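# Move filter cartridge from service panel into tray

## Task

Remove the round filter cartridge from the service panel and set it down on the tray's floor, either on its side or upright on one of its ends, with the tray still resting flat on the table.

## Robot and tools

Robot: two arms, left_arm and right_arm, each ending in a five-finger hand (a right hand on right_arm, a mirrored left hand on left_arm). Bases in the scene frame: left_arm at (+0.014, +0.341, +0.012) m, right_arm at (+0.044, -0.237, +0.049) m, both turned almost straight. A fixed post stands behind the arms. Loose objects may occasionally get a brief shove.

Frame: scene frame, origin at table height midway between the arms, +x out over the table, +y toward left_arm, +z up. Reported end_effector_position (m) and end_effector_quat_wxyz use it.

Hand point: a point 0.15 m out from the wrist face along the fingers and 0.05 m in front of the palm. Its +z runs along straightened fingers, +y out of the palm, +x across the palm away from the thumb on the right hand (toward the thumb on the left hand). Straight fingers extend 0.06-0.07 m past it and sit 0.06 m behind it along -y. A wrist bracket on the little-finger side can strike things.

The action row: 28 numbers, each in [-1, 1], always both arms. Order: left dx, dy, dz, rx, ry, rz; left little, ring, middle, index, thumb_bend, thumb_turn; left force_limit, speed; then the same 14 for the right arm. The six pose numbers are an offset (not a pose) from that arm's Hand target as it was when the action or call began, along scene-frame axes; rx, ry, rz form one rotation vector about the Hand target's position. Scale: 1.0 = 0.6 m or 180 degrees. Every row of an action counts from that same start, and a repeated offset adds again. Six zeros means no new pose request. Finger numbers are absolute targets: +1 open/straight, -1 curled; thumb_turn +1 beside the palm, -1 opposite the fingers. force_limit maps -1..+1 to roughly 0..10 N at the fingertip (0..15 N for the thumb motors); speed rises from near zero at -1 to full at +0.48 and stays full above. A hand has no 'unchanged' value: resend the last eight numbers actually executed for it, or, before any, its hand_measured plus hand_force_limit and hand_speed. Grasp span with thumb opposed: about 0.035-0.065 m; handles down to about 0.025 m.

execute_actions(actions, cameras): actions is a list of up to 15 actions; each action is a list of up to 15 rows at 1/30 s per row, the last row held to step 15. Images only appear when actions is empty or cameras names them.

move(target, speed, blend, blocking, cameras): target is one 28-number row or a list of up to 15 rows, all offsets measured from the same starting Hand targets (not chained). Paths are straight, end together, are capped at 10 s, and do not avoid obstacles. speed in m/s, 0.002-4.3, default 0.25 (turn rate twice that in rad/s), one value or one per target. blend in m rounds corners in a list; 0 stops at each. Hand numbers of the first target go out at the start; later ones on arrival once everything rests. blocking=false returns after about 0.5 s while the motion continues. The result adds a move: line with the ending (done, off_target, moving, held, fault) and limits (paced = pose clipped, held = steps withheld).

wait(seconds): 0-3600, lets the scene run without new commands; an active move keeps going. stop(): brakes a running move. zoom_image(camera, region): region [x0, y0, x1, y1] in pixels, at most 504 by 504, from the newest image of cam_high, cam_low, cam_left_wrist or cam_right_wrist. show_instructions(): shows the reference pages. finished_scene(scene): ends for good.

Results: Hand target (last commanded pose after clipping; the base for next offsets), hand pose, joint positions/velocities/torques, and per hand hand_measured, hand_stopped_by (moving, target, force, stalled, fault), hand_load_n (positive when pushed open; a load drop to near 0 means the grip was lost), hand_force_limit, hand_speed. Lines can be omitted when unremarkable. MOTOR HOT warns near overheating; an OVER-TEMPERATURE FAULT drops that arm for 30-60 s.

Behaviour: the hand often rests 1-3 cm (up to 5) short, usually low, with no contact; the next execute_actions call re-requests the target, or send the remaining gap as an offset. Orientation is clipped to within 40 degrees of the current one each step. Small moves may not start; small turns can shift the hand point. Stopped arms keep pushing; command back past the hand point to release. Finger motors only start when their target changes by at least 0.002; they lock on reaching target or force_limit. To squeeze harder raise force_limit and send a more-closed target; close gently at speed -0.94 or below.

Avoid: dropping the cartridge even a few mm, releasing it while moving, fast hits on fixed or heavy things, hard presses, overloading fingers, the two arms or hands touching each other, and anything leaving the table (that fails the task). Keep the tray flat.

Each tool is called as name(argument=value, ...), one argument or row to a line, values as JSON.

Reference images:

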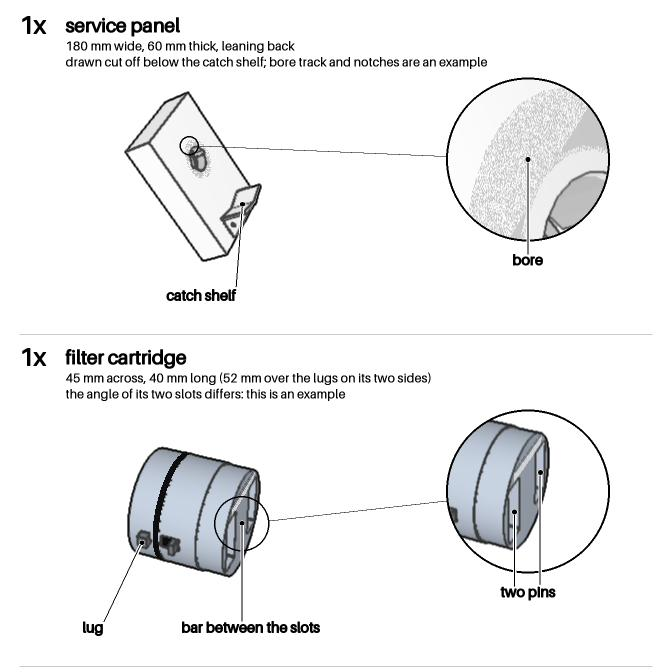

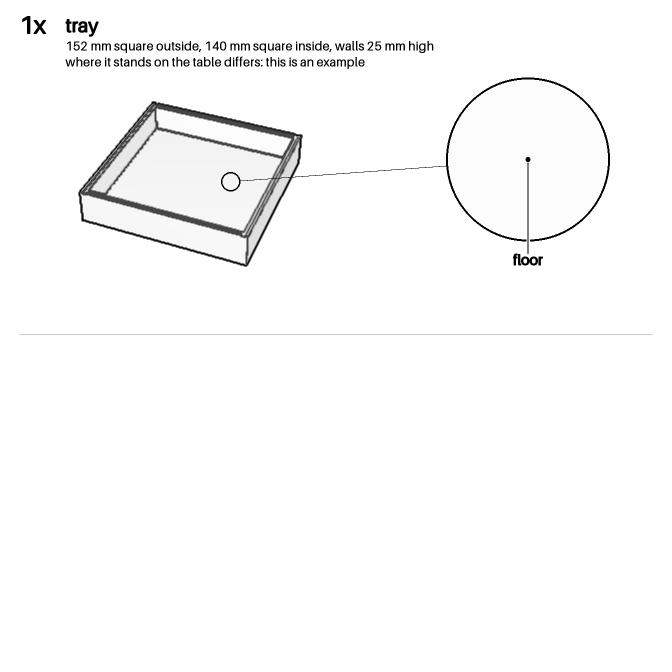

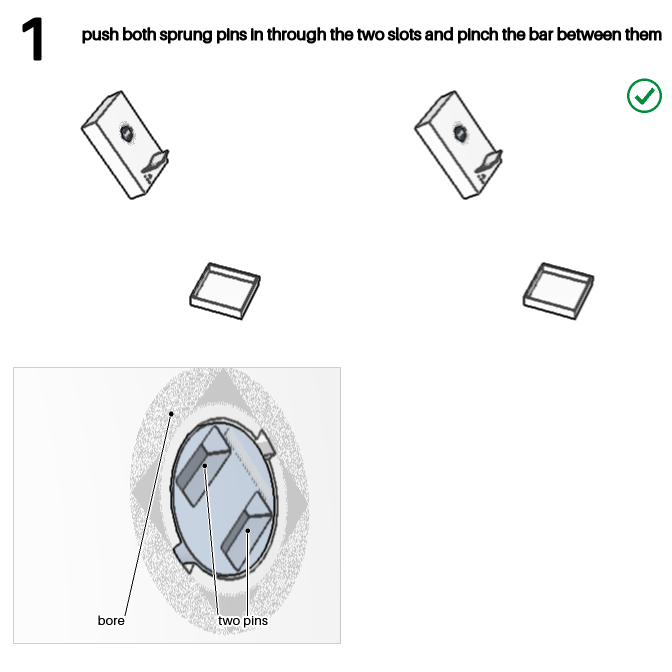

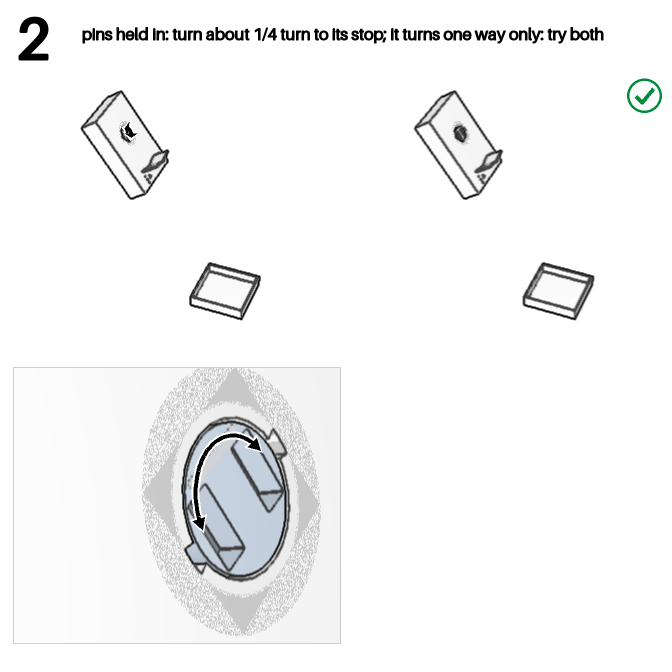

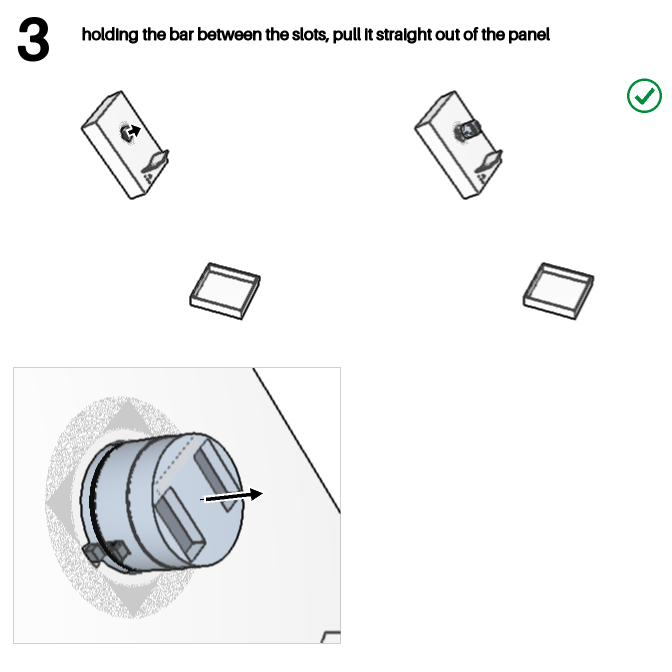

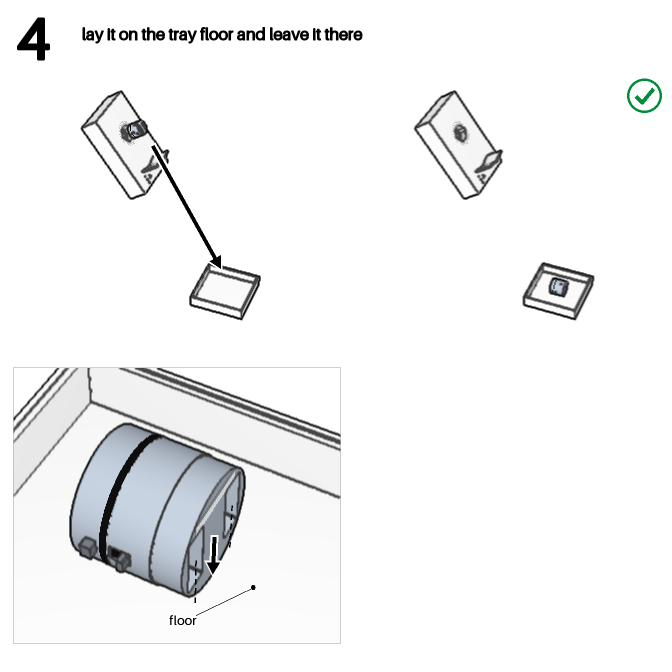

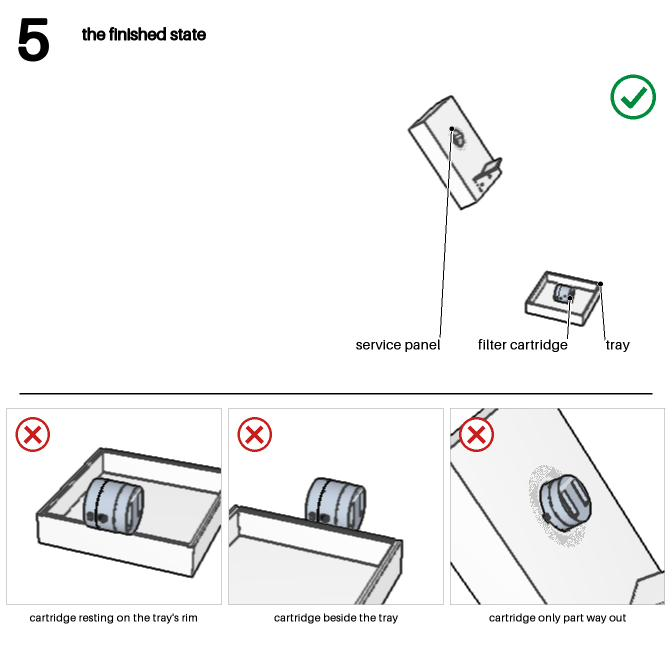

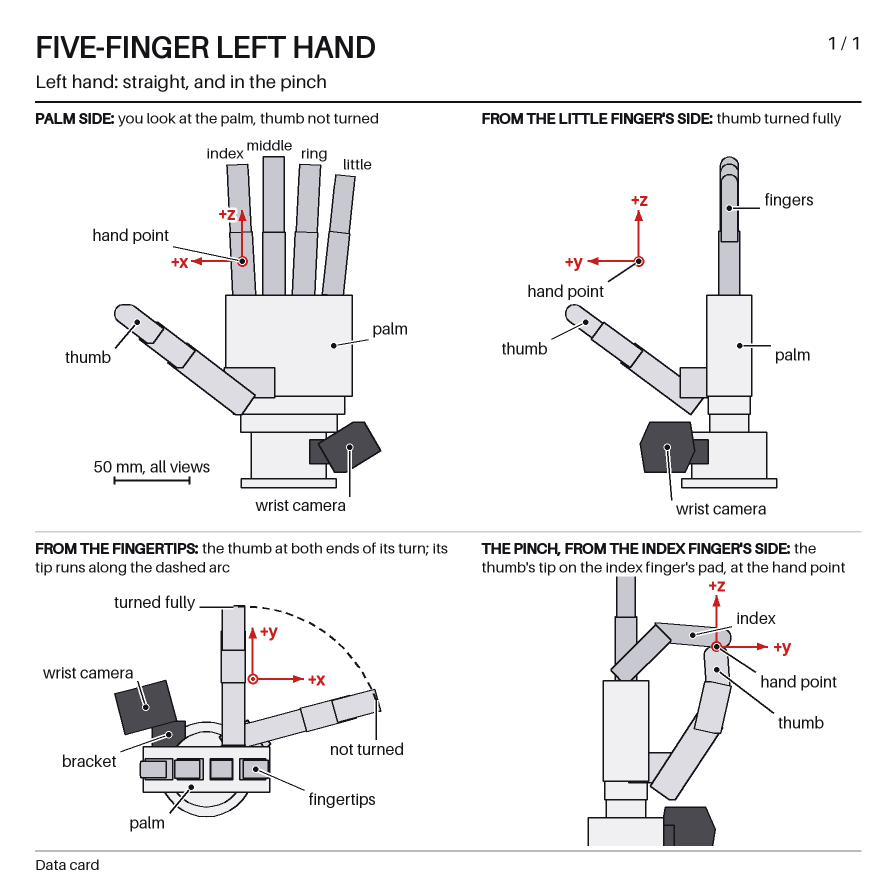

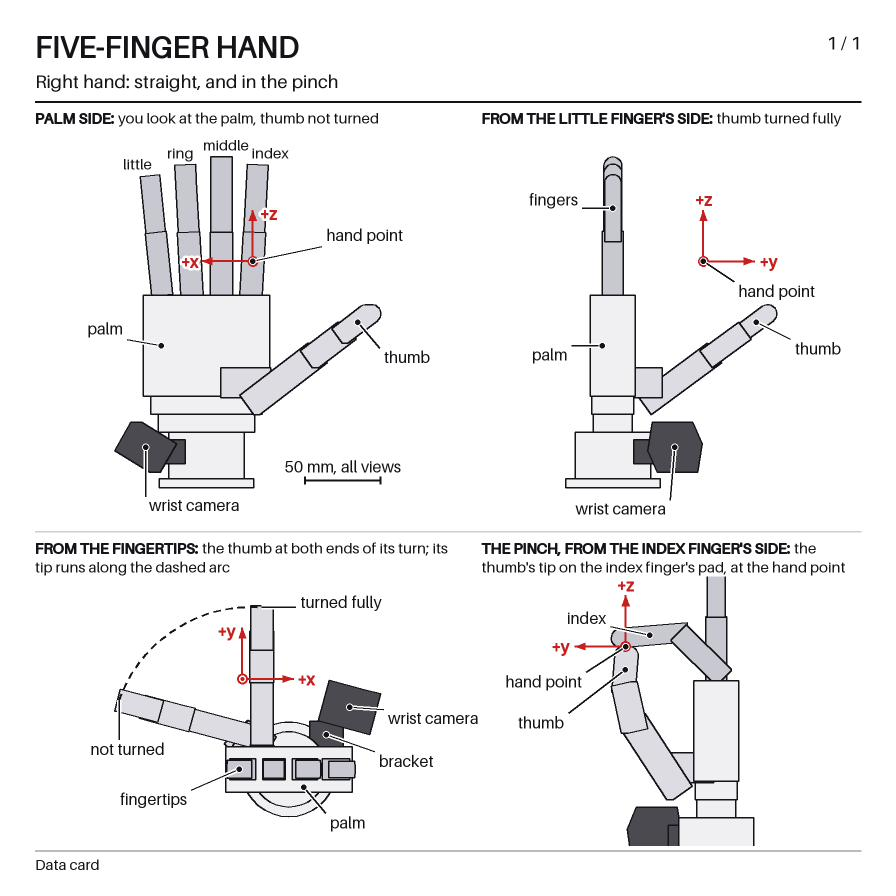

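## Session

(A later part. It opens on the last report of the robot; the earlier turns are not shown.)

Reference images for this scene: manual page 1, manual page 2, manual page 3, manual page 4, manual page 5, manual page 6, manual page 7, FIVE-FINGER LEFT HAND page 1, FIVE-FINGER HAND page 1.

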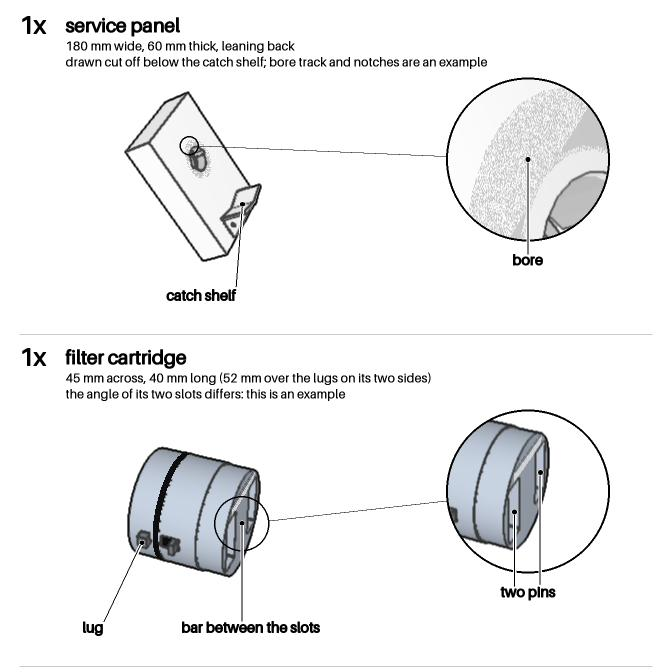

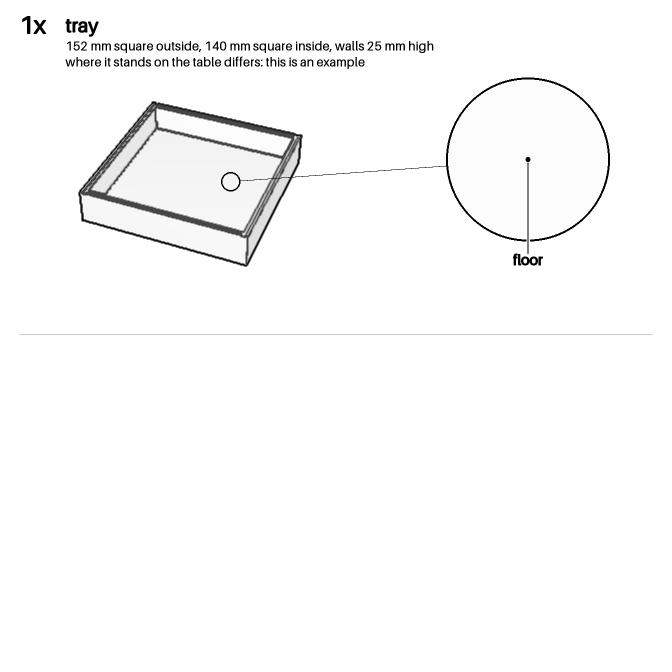

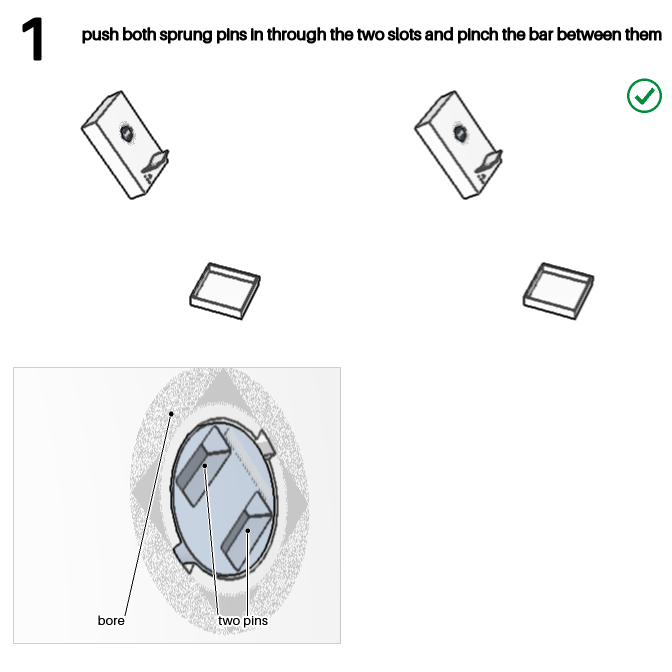

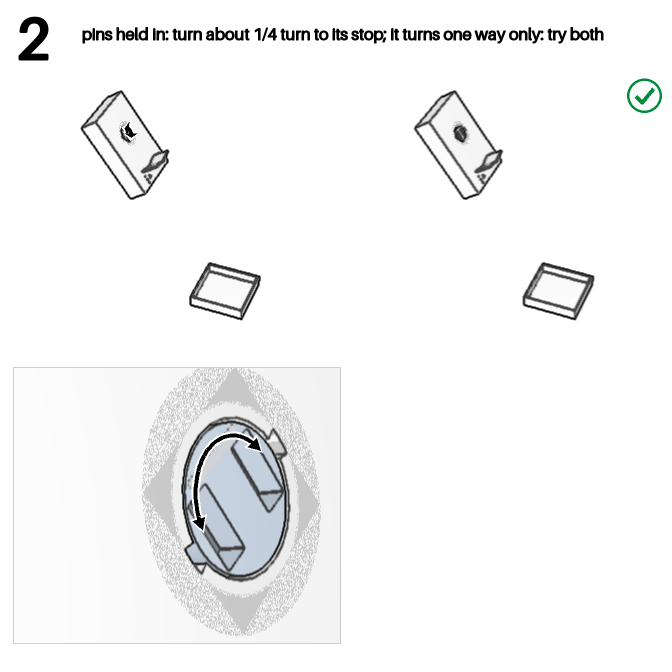

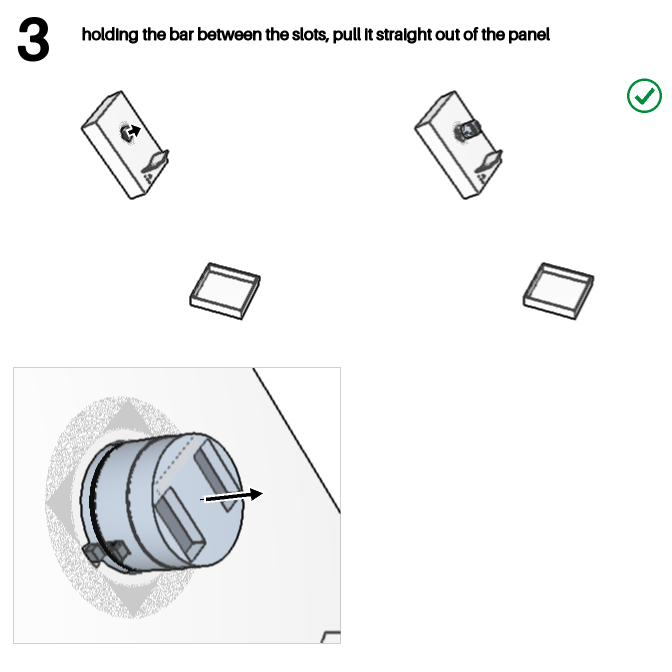

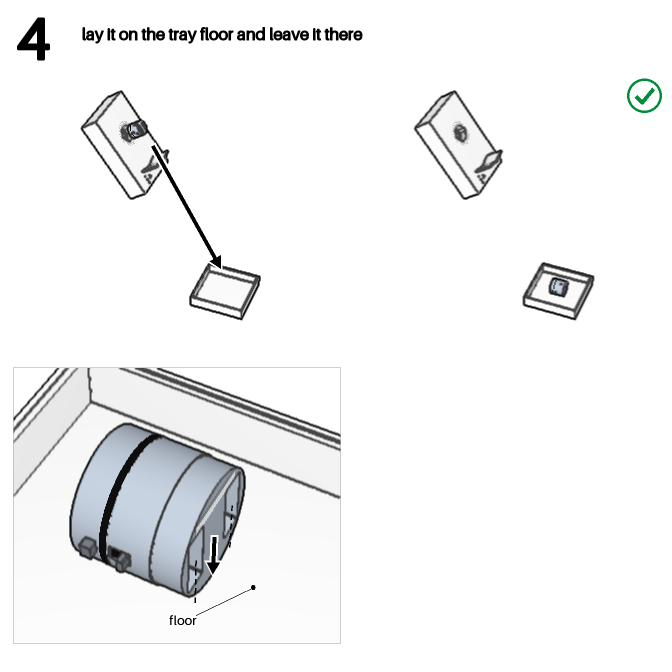

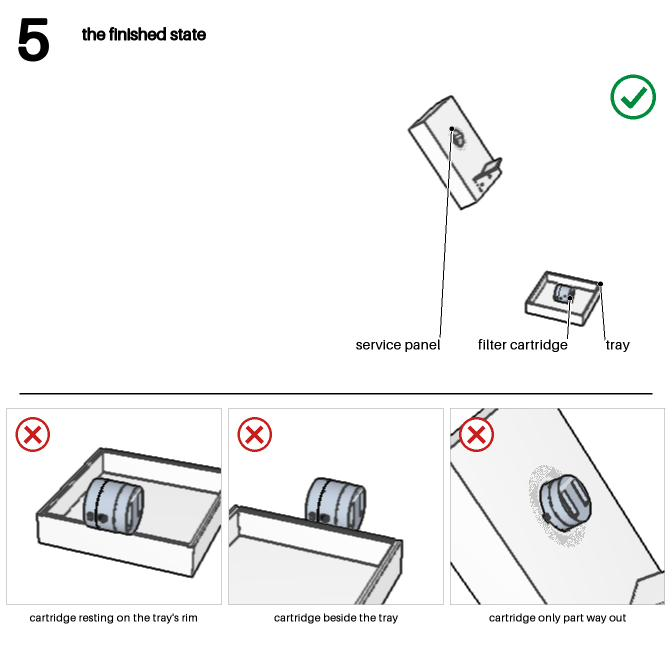

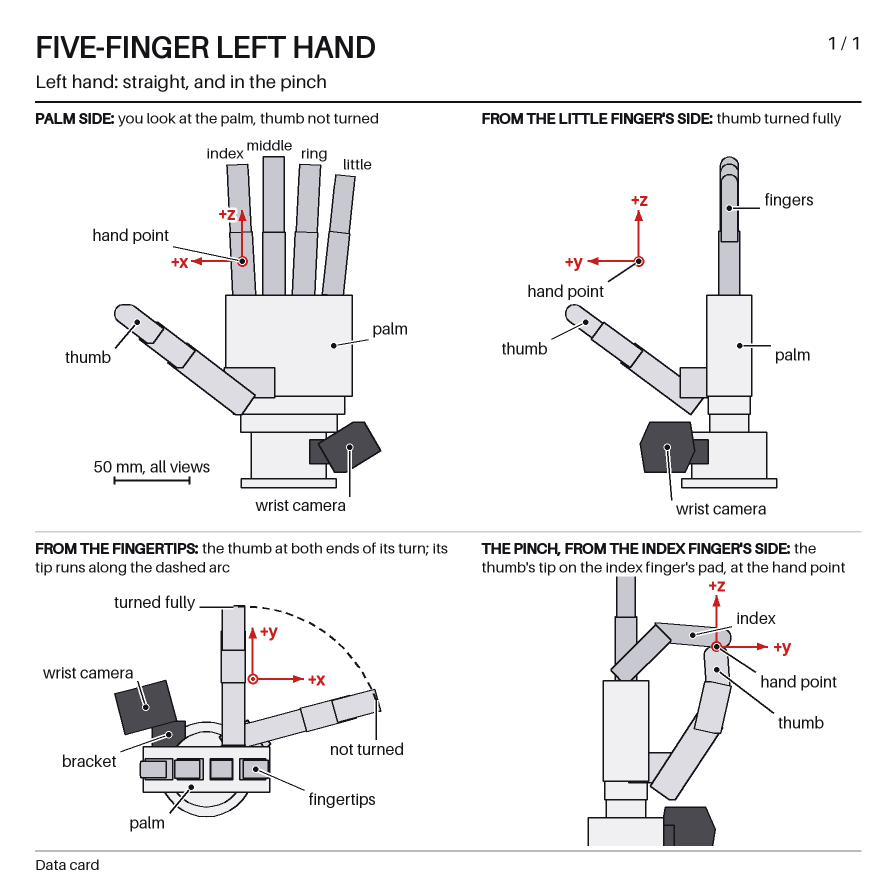

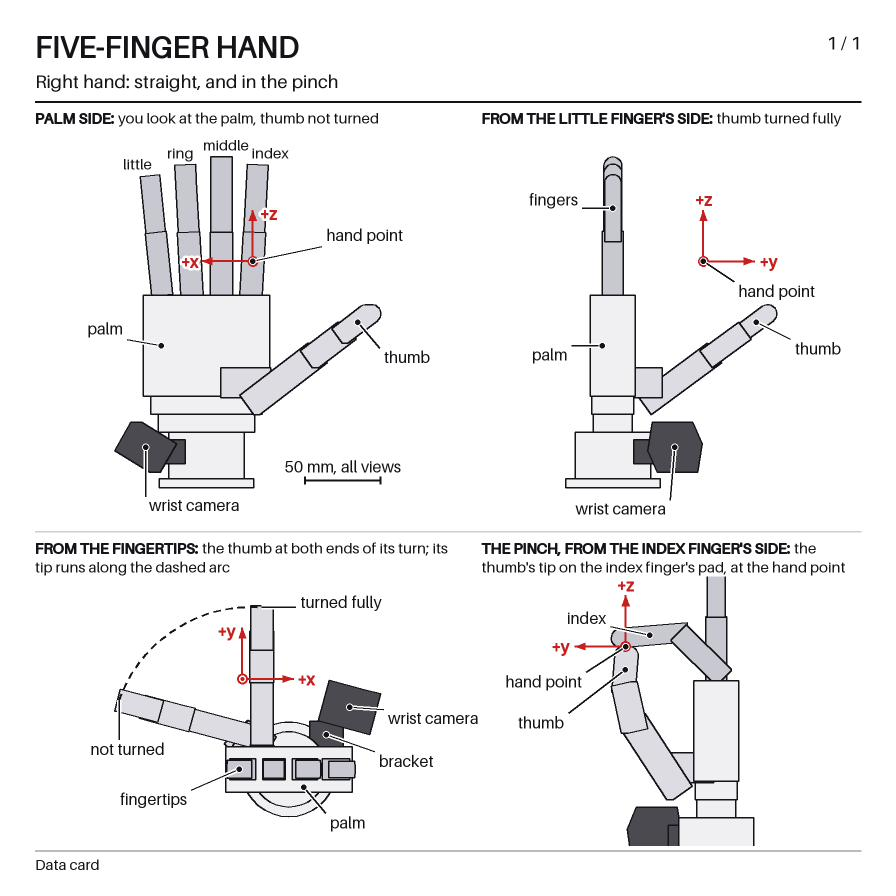

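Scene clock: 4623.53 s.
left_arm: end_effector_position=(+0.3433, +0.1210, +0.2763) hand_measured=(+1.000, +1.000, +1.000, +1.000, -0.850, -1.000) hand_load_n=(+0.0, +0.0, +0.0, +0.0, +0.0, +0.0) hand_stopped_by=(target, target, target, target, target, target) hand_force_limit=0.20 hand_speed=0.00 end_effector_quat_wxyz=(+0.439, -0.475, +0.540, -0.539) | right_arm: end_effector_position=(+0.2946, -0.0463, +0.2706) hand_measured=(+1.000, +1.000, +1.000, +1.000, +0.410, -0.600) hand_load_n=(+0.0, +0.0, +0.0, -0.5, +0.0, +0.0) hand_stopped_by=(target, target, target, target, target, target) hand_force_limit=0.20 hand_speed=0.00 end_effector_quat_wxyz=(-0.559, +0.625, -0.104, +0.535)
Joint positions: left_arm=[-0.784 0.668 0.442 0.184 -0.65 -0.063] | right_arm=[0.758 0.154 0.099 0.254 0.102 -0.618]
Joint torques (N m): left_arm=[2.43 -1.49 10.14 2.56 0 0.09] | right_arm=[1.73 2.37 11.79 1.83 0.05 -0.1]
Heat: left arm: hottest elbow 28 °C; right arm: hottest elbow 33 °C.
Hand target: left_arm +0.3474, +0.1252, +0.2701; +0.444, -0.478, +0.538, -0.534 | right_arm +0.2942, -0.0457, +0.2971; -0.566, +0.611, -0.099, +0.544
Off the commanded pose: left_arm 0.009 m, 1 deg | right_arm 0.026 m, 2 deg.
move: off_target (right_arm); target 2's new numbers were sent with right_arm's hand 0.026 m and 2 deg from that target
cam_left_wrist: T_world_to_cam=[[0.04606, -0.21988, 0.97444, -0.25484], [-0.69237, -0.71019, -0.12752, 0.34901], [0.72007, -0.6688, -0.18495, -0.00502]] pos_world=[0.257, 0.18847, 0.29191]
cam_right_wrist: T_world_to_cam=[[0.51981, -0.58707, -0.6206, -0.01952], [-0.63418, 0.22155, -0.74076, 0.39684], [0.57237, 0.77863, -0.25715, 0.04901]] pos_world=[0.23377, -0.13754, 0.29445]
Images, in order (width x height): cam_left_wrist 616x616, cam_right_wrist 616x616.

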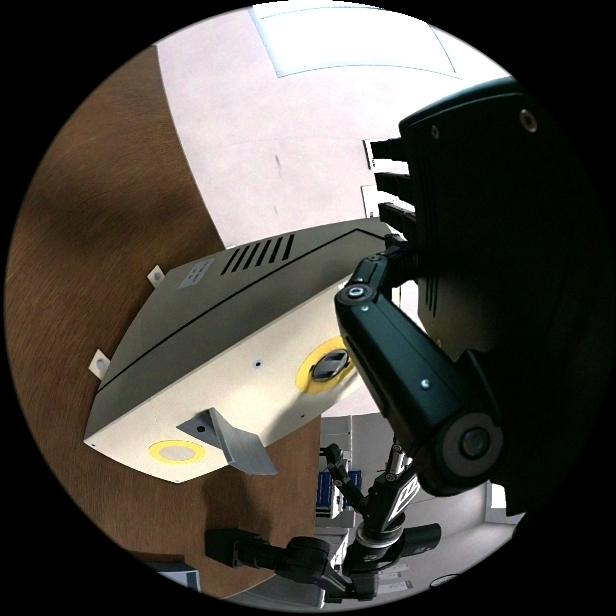

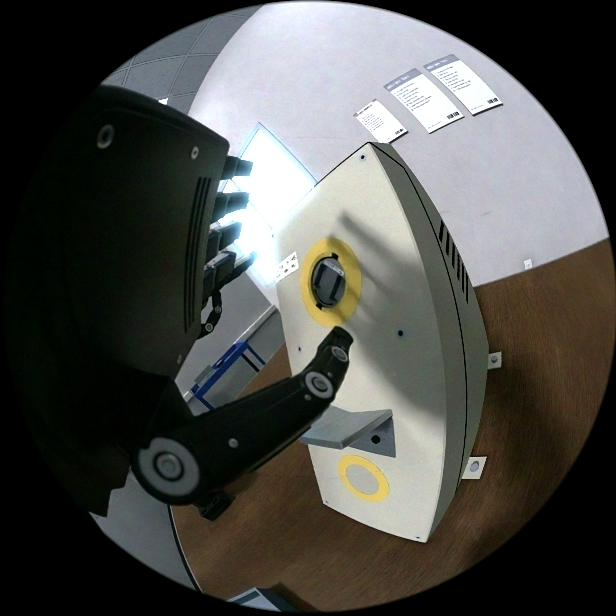

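zoom_image(
  camera="cam_left_wrist",
  region=[330, 230, 450, 350],
)

move(
  target=[0,0,0,0,0,0,1,1,1,1,-0.85,-1,0.2,0.0,0,0,0,0,0,0,1,1,1,1,0.9,-1,0.2,0.0],
  speed=0.1,
  cameras=["cam_right_wrist"],
)

zoom_image(
  camera="cam_right_wrist",
  region=[300, 300, 420, 420],
)

Scaled by 4.200 from the camera's image (finer frame: 880x880).

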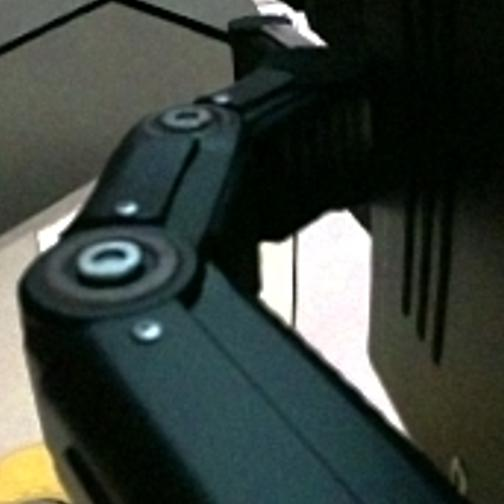

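Scene clock: 4730.63 s.
left_arm: end_effector_position=(+0.3433, +0.1210, +0.2763) hand_measured=(+1.000, +1.000, +1.000, +1.000, -0.850, -1.000) hand_load_n=(+0.0, +0.0, +0.0, -0.5, +0.0, +0.0) hand_stopped_by=(target, target, target, target, target, target) hand_force_limit=0.20 hand_speed=0.00 end_effector_quat_wxyz=(+0.439, -0.475, +0.540, -0.539) | right_arm: end_effector_position=(+0.2946, -0.0463, +0.2706) hand_measured=(+1.000, +1.000, +1.000, +1.000, +0.900, -1.000) hand_load_n=(+0.0, +0.0, +0.0, +0.0, +0.0, +0.0) hand_stopped_by=(target, target, target, target, target, target) hand_force_limit=0.20 hand_speed=0.00 end_effector_quat_wxyz=(-0.559, +0.625, -0.104, +0.535)
Joint positions: left_arm=[-0.784 0.668 0.442 0.184 -0.65 -0.063] | right_arm=[0.758 0.154 0.099 0.254 0.102 -0.618]
Joint torques (N m): left_arm=[2.37 -1.55 10.15 2.56 0.01 0.09] | right_arm=[1.73 2.26 11.82 1.84 0.07 -0.11]
Heat: left arm: hottest elbow 28 °C; right arm: hottest elbow 37 °C.
Hand target: left_arm +0.3474, +0.1252, +0.2701; +0.444, -0.478, +0.538, -0.534 | right_arm +0.2941, -0.0457, +0.2971; -0.567, +0.611, -0.099, +0.544
Off the commanded pose: left_arm 0.009 m, 1 deg | right_arm 0.027 m, 2 deg.
move: done
cam_right_wrist: T_world_to_cam=[[0.51981, -0.58707, -0.6206, -0.01952], [-0.63418, 0.22155, -0.74076, 0.39684], [0.57237, 0.77863, -0.25715, 0.04901]] pos_world=[0.23377, -0.13754, 0.29445]

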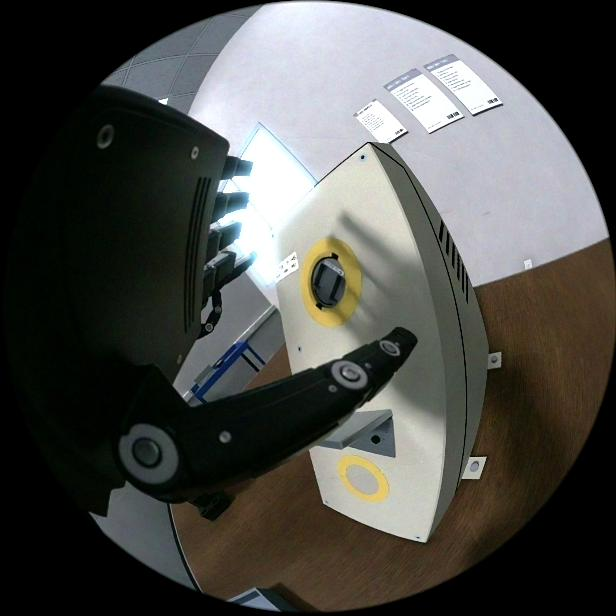

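Scaled by 4.200 from the camera's image (finer frame: 880x880).

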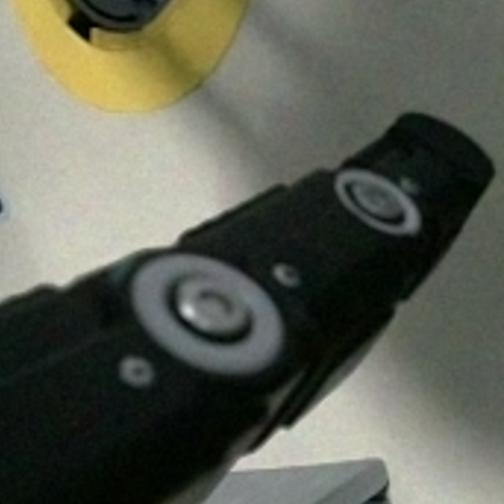

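move(
  target=[
    [0,0,0,0,0,0,1,1,1,1,-0.85,-1,0.2,0.0,0,0,0,0,0,0,1,1,1,0.0,0.3,-1,0.2,0.0],
    [0,0,0,0,0,0,1,1,1,1,-0.85,-1,0.2,0.0,0,0,0,0,0,0,1,1,1,-0.6,0.3,-1,-0.7,-0.6],
  ],
  speed=0.1,
  cameras=["cam_right_wrist"],
)

zoom_image(
  camera="cam_right_wrist",
  region=[280, 270, 370, 360],
)

Scene clock: 4738.17 s.
left_arm: end_effector_position=(+0.3433, +0.1210, +0.2763) hand_measured=(+1.000, +1.000, +1.000, +1.000, -0.850, -1.000) hand_load_n=(+0.0, +0.5, +0.0, +0.0, +0.0, +0.0) hand_stopped_by=(target, target, target, target, target, target) hand_force_limit=0.20 hand_speed=0.00 end_effector_quat_wxyz=(+0.439, -0.475, +0.540, -0.539) | right_arm: end_effector_position=(+0.2947, -0.0463, +0.2706) hand_measured=(+1.000, +1.000, +1.000, -0.364, +0.300, -1.000) hand_load_n=(+0.0, +0.0, +0.0, +3.5, +1.5, +0.0) hand_stopped_by=(target, target, target, force, target, target) hand_force_limit=-0.70 hand_speed=-0.60 end_effector_quat_wxyz=(-0.559, +0.625, -0.104, +0.535)
Joint positions: left_arm=[-0.784 0.668 0.442 0.184 -0.65 -0.063] | right_arm=[0.758 0.154 0.099 0.254 0.102 -0.618]
Joint torques (N m): left_arm=[2.49 -1.55 10.17 2.58 0.01 0.09] | right_arm=[1.85 2.14 11.78 1.85 0.05 -0.11]
Heat: left arm: hottest elbow 28 °C; right arm: hottest elbow 37 °C.
Hand target: left_arm +0.3474, +0.1252, +0.2701; +0.444, -0.478, +0.538, -0.534 | right_arm +0.2942, -0.0457, +0.2971; -0.566, +0.611, -0.099, +0.544
Off the commanded pose: left_arm 0.009 m, 1 deg | right_arm 0.027 m, 2 deg.
move: done; target 2's new numbers were sent with right_arm's hand 0.027 m and 2 deg from that target
cam_right_wrist: T_world_to_cam=[[0.51992, -0.58729, -0.6203, -0.01967], [-0.63399, 0.22136, -0.74098, 0.39693], [0.57248, 0.77852, -0.25725, 0.0491]] pos_world=[0.23377, -0.13764, 0.29455]

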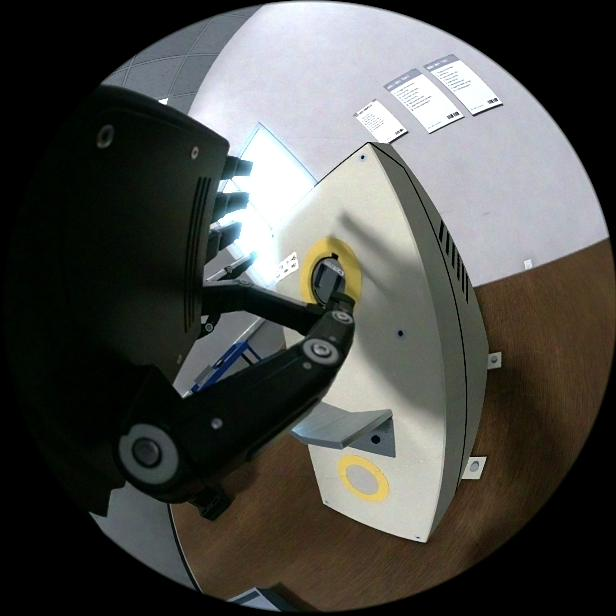

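Scaled by 5.600 from the camera's image (finer frame: 880x880).

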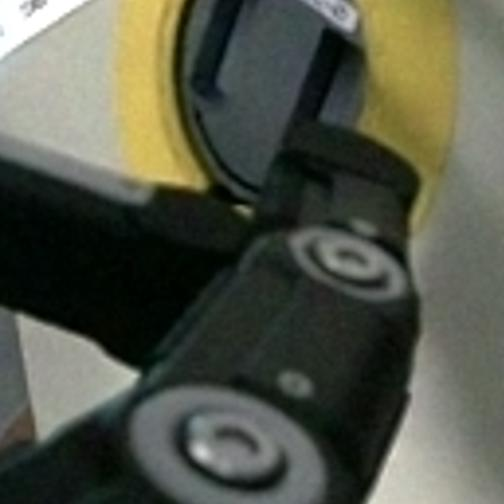

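move(
  target=[
    [-0.1457,0.0747,0.0665,0,0,0,1,1,1,1,-0.85,-1,0.2,0.0,0,0,0,0,0,0,1,1,1,1,0.9,-1,0.2,0.0],
    [-0.1457,0.0747,0.0665,-0.4163,-0.1006,0.1769,1,1,1,1,-0.85,-1,0.2,0.0,0,0,0,0,0,0,1,1,1,1,-0.7,-1,0.2,0.0],
  ],
  speed=[0.12,0.3],
  cameras=["cam_left_wrist","cam_high"],
)

Scene clock: 4817.70 s.
left_arm: end_effector_position=(+0.2637, +0.1724, +0.3173) hand_measured=(+1.000, +1.000, +1.000, +1.000, -0.850, -1.000) hand_load_n=(+0.0, +0.0, +0.0, +0.0, +0.0, +0.0) hand_stopped_by=(target, target, target, target, target, target) hand_force_limit=0.20 hand_speed=0.00 end_effector_quat_wxyz=(-0.168, +0.701, +0.021, +0.692) | right_arm: end_effector_position=(+0.2947, -0.0463, +0.2706) hand_measured=(+1.000, +1.000, +1.000, +1.000, -0.700, -1.000) hand_load_n=(+0.0, +0.5, +0.0, +0.0, +0.0, +0.0) hand_stopped_by=(target, target, target, target, target, target) hand_force_limit=0.20 hand_speed=0.00 end_effector_quat_wxyz=(-0.559, +0.625, -0.104, +0.535)
Joint positions: left_arm=[-1.252 0.676 0.18 1.164 -1.546 -0.696] | right_arm=[0.758 0.154 0.099 0.254 0.102 -0.618]
Joint torques (N m): left_arm=[0.26 0.09 7.86 1.24 0.42 0.12] | right_arm=[1.9 2.2 11.84 1.8 0.05 -0.1]
Heat: left arm: hottest elbow 28 °C; right arm: hottest elbow 38 °C.
Hand target: left_arm +0.2600, +0.1700, +0.3100; -0.259, +0.681, +0.103, +0.677 | right_arm +0.2942, -0.0457, +0.2971; -0.566, +0.611, -0.099, +0.544
Off the commanded pose: left_arm 0.008 m, 14 deg | right_arm 0.026 m, 2 deg.
joint sent to its limit (left arm) — joint 5 (wrist yaw), lower limit. The joint targets are off in orientation, not in position.
move: off_target (left_arm); target 2's new numbers were sent with right_arm's hand 0.026 m and 2 deg from that target
cam_left_wrist: T_world_to_cam=[[-0.197, 0.87574, 0.44076, -0.23518], [-0.46274, -0.4794, 0.74569, -0.04185], [0.86433, -0.05706, 0.49968, -0.26647]] pos_world=[0.16463, 0.17069, 0.26801]
Images, in order (width x height): cam_high 896x504, cam_left_wrist 616x616.

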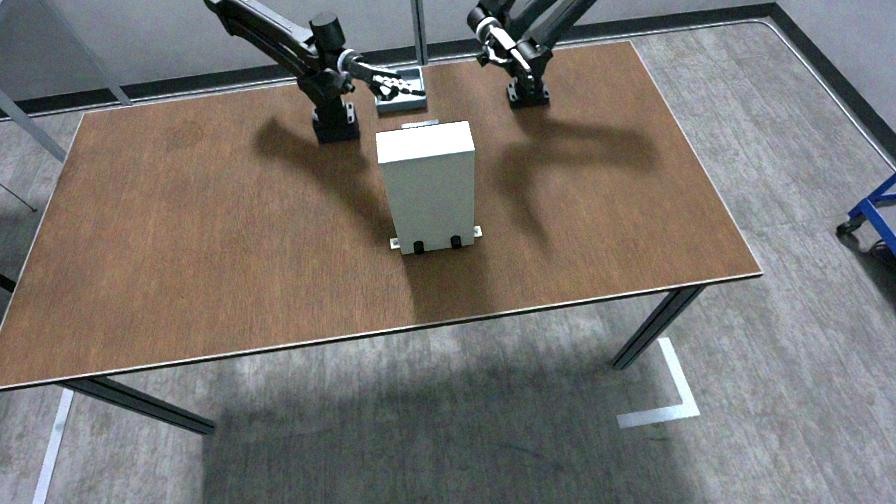

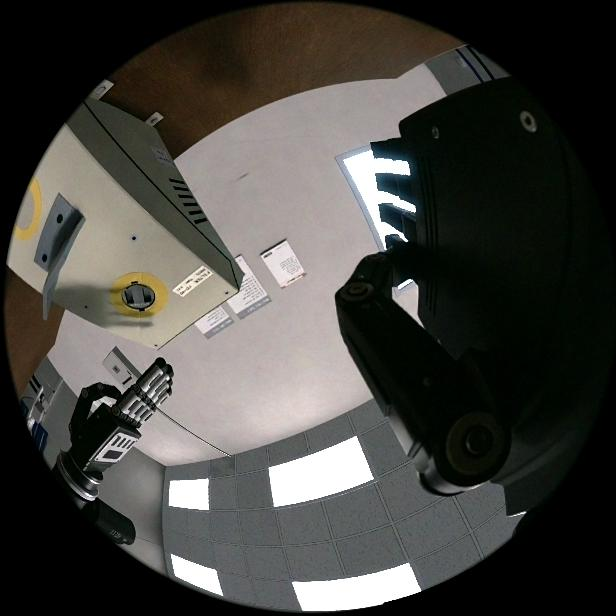

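move(
  target=[
    [0.2,-0.0667,0.0333,0,0,-0.0833,1,1,1,1,-0.85,-1,0.2,0.0,0,0,0,0,0,0,1,1,1,1,-0.7,-1,0.2,0.0],
    [0.2438,-0.1272,-0.0038,0,0,-0.0833,1,1,1,1,-0.85,-1,0.2,0.0,0,0,0,0,0,0,1,1,1,1,-0.7,-1,0.2,0.0],
  ],
  speed=[0.12,0.06],
  cameras=["cam_left_wrist","cam_high","cam_right_wrist"],
)

Scene clock: 4836.90 s.
left_arm: end_effector_position=(+0.3971, +0.0996, +0.2903) hand_measured=(+1.000, +1.000, +1.000, +1.000, -0.850, -1.000) hand_load_n=(+0.0, +0.0, +0.0, +0.0, +0.0, +0.0) hand_stopped_by=(target, target, target, target, target, target) hand_force_limit=0.20 hand_speed=0.00 end_effector_quat_wxyz=(-0.176, +0.695, -0.004, +0.697) | right_arm: end_effector_position=(+0.2947, -0.0463, +0.2706) hand_measured=(+1.000, +1.000, +1.000, +1.000, -0.700, -1.000) hand_load_n=(+0.0, +0.0, +0.0, +0.0, +0.0, +0.0) hand_stopped_by=(target, target, target, target, target, target) hand_force_limit=0.20 hand_speed=0.00 end_effector_quat_wxyz=(-0.559, +0.625, -0.104, +0.535)
Joint positions: left_arm=[-0.861 1.14 0.421 0.798 -1.133 -1.246] | right_arm=[0.758 0.154 0.099 0.254 0.102 -0.618]
Joint torques (N m): left_arm=[1.67 -4.66 11.9 2.14 -0.16 0.03] | right_arm=[1.79 2.14 11.77 1.83 0.05 -0.1]
Heat: left arm: hottest elbow 29 °C; right arm: hottest elbow 38 °C.
Hand target: left_arm +0.4063, +0.0936, +0.3078; -0.168, +0.689, +0.013, +0.705 | right_arm +0.2942, -0.0457, +0.2971; -0.566, +0.611, -0.099, +0.544
Off the commanded pose: left_arm 0.021 m, 2 deg | right_arm 0.026 m, 2 deg.
move: off_target (left_arm)
cam_left_wrist: T_world_to_cam=[[-0.17818, 0.85788, 0.48198, -0.151], [-0.47915, -0.50347, 0.71898, 0.02174], [0.85946, -0.10283, 0.50076, -0.36625]] pos_world=[0.29829, 0.10282, 0.24055]
cam_right_wrist: T_world_to_cam=[[0.51992, -0.58729, -0.6203, -0.01967], [-0.63399, 0.22136, -0.74098, 0.39693], [0.57248, 0.77852, -0.25725, 0.0491]] pos_world=[0.23377, -0.13764, 0.29455]
Images, in order (width x height): cam_high 896x504, cam_left_wrist 616x616, cam_right_wrist 616x616.

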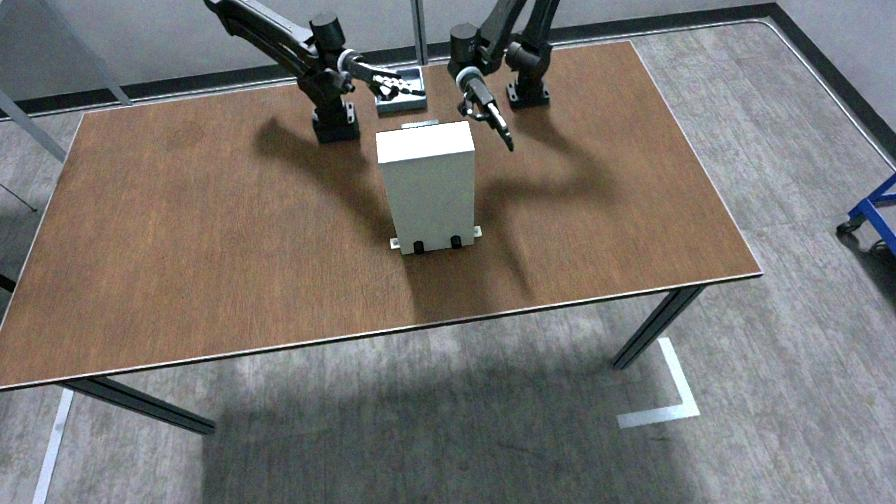

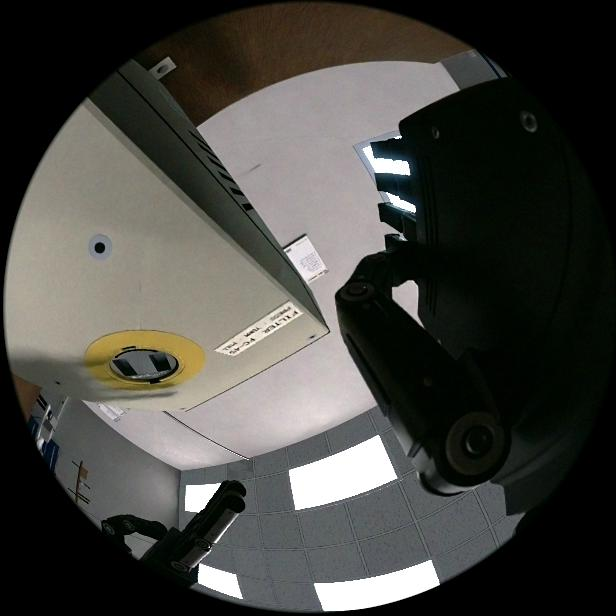

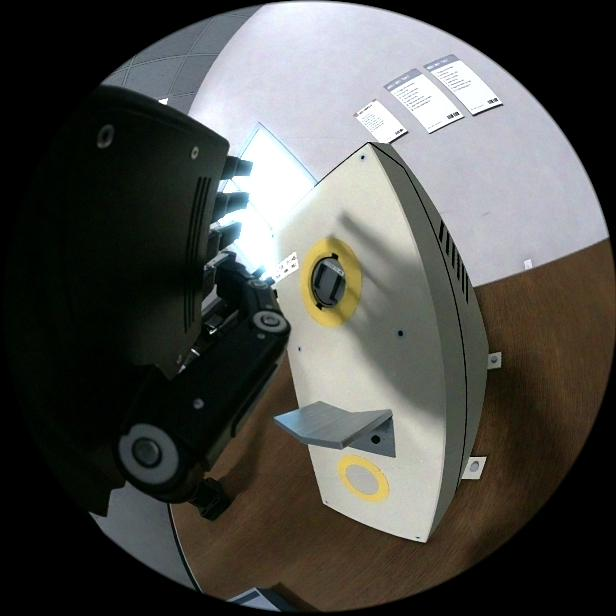

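zoom_image(
  camera="cam_left_wrist",
  region=[95, 320, 195, 420],
)

zoom_image(
  camera="cam_left_wrist",
  region=[105, 340, 155, 390],
)

Scaled by 5.040 from the camera's image (finer frame: 880x880).

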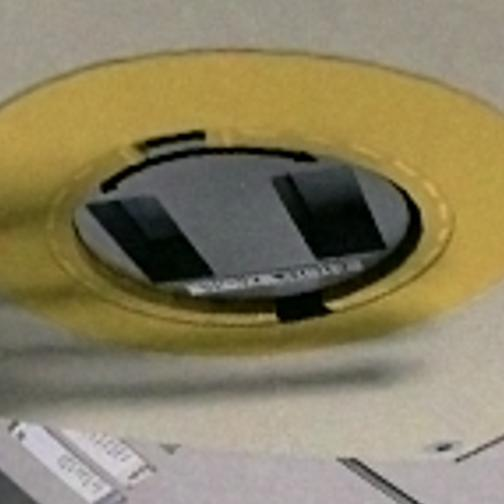

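Scaled by 10.080 from the camera's image (finer frame: 880x880).

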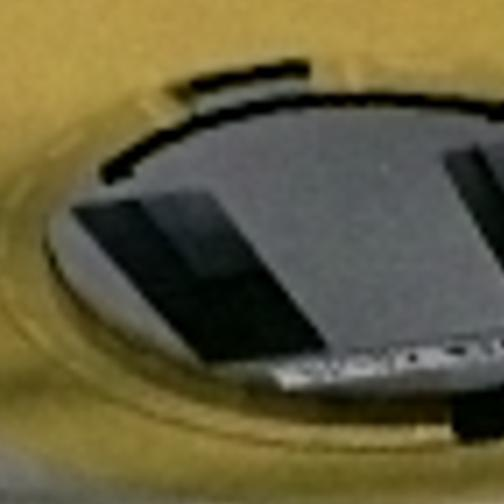

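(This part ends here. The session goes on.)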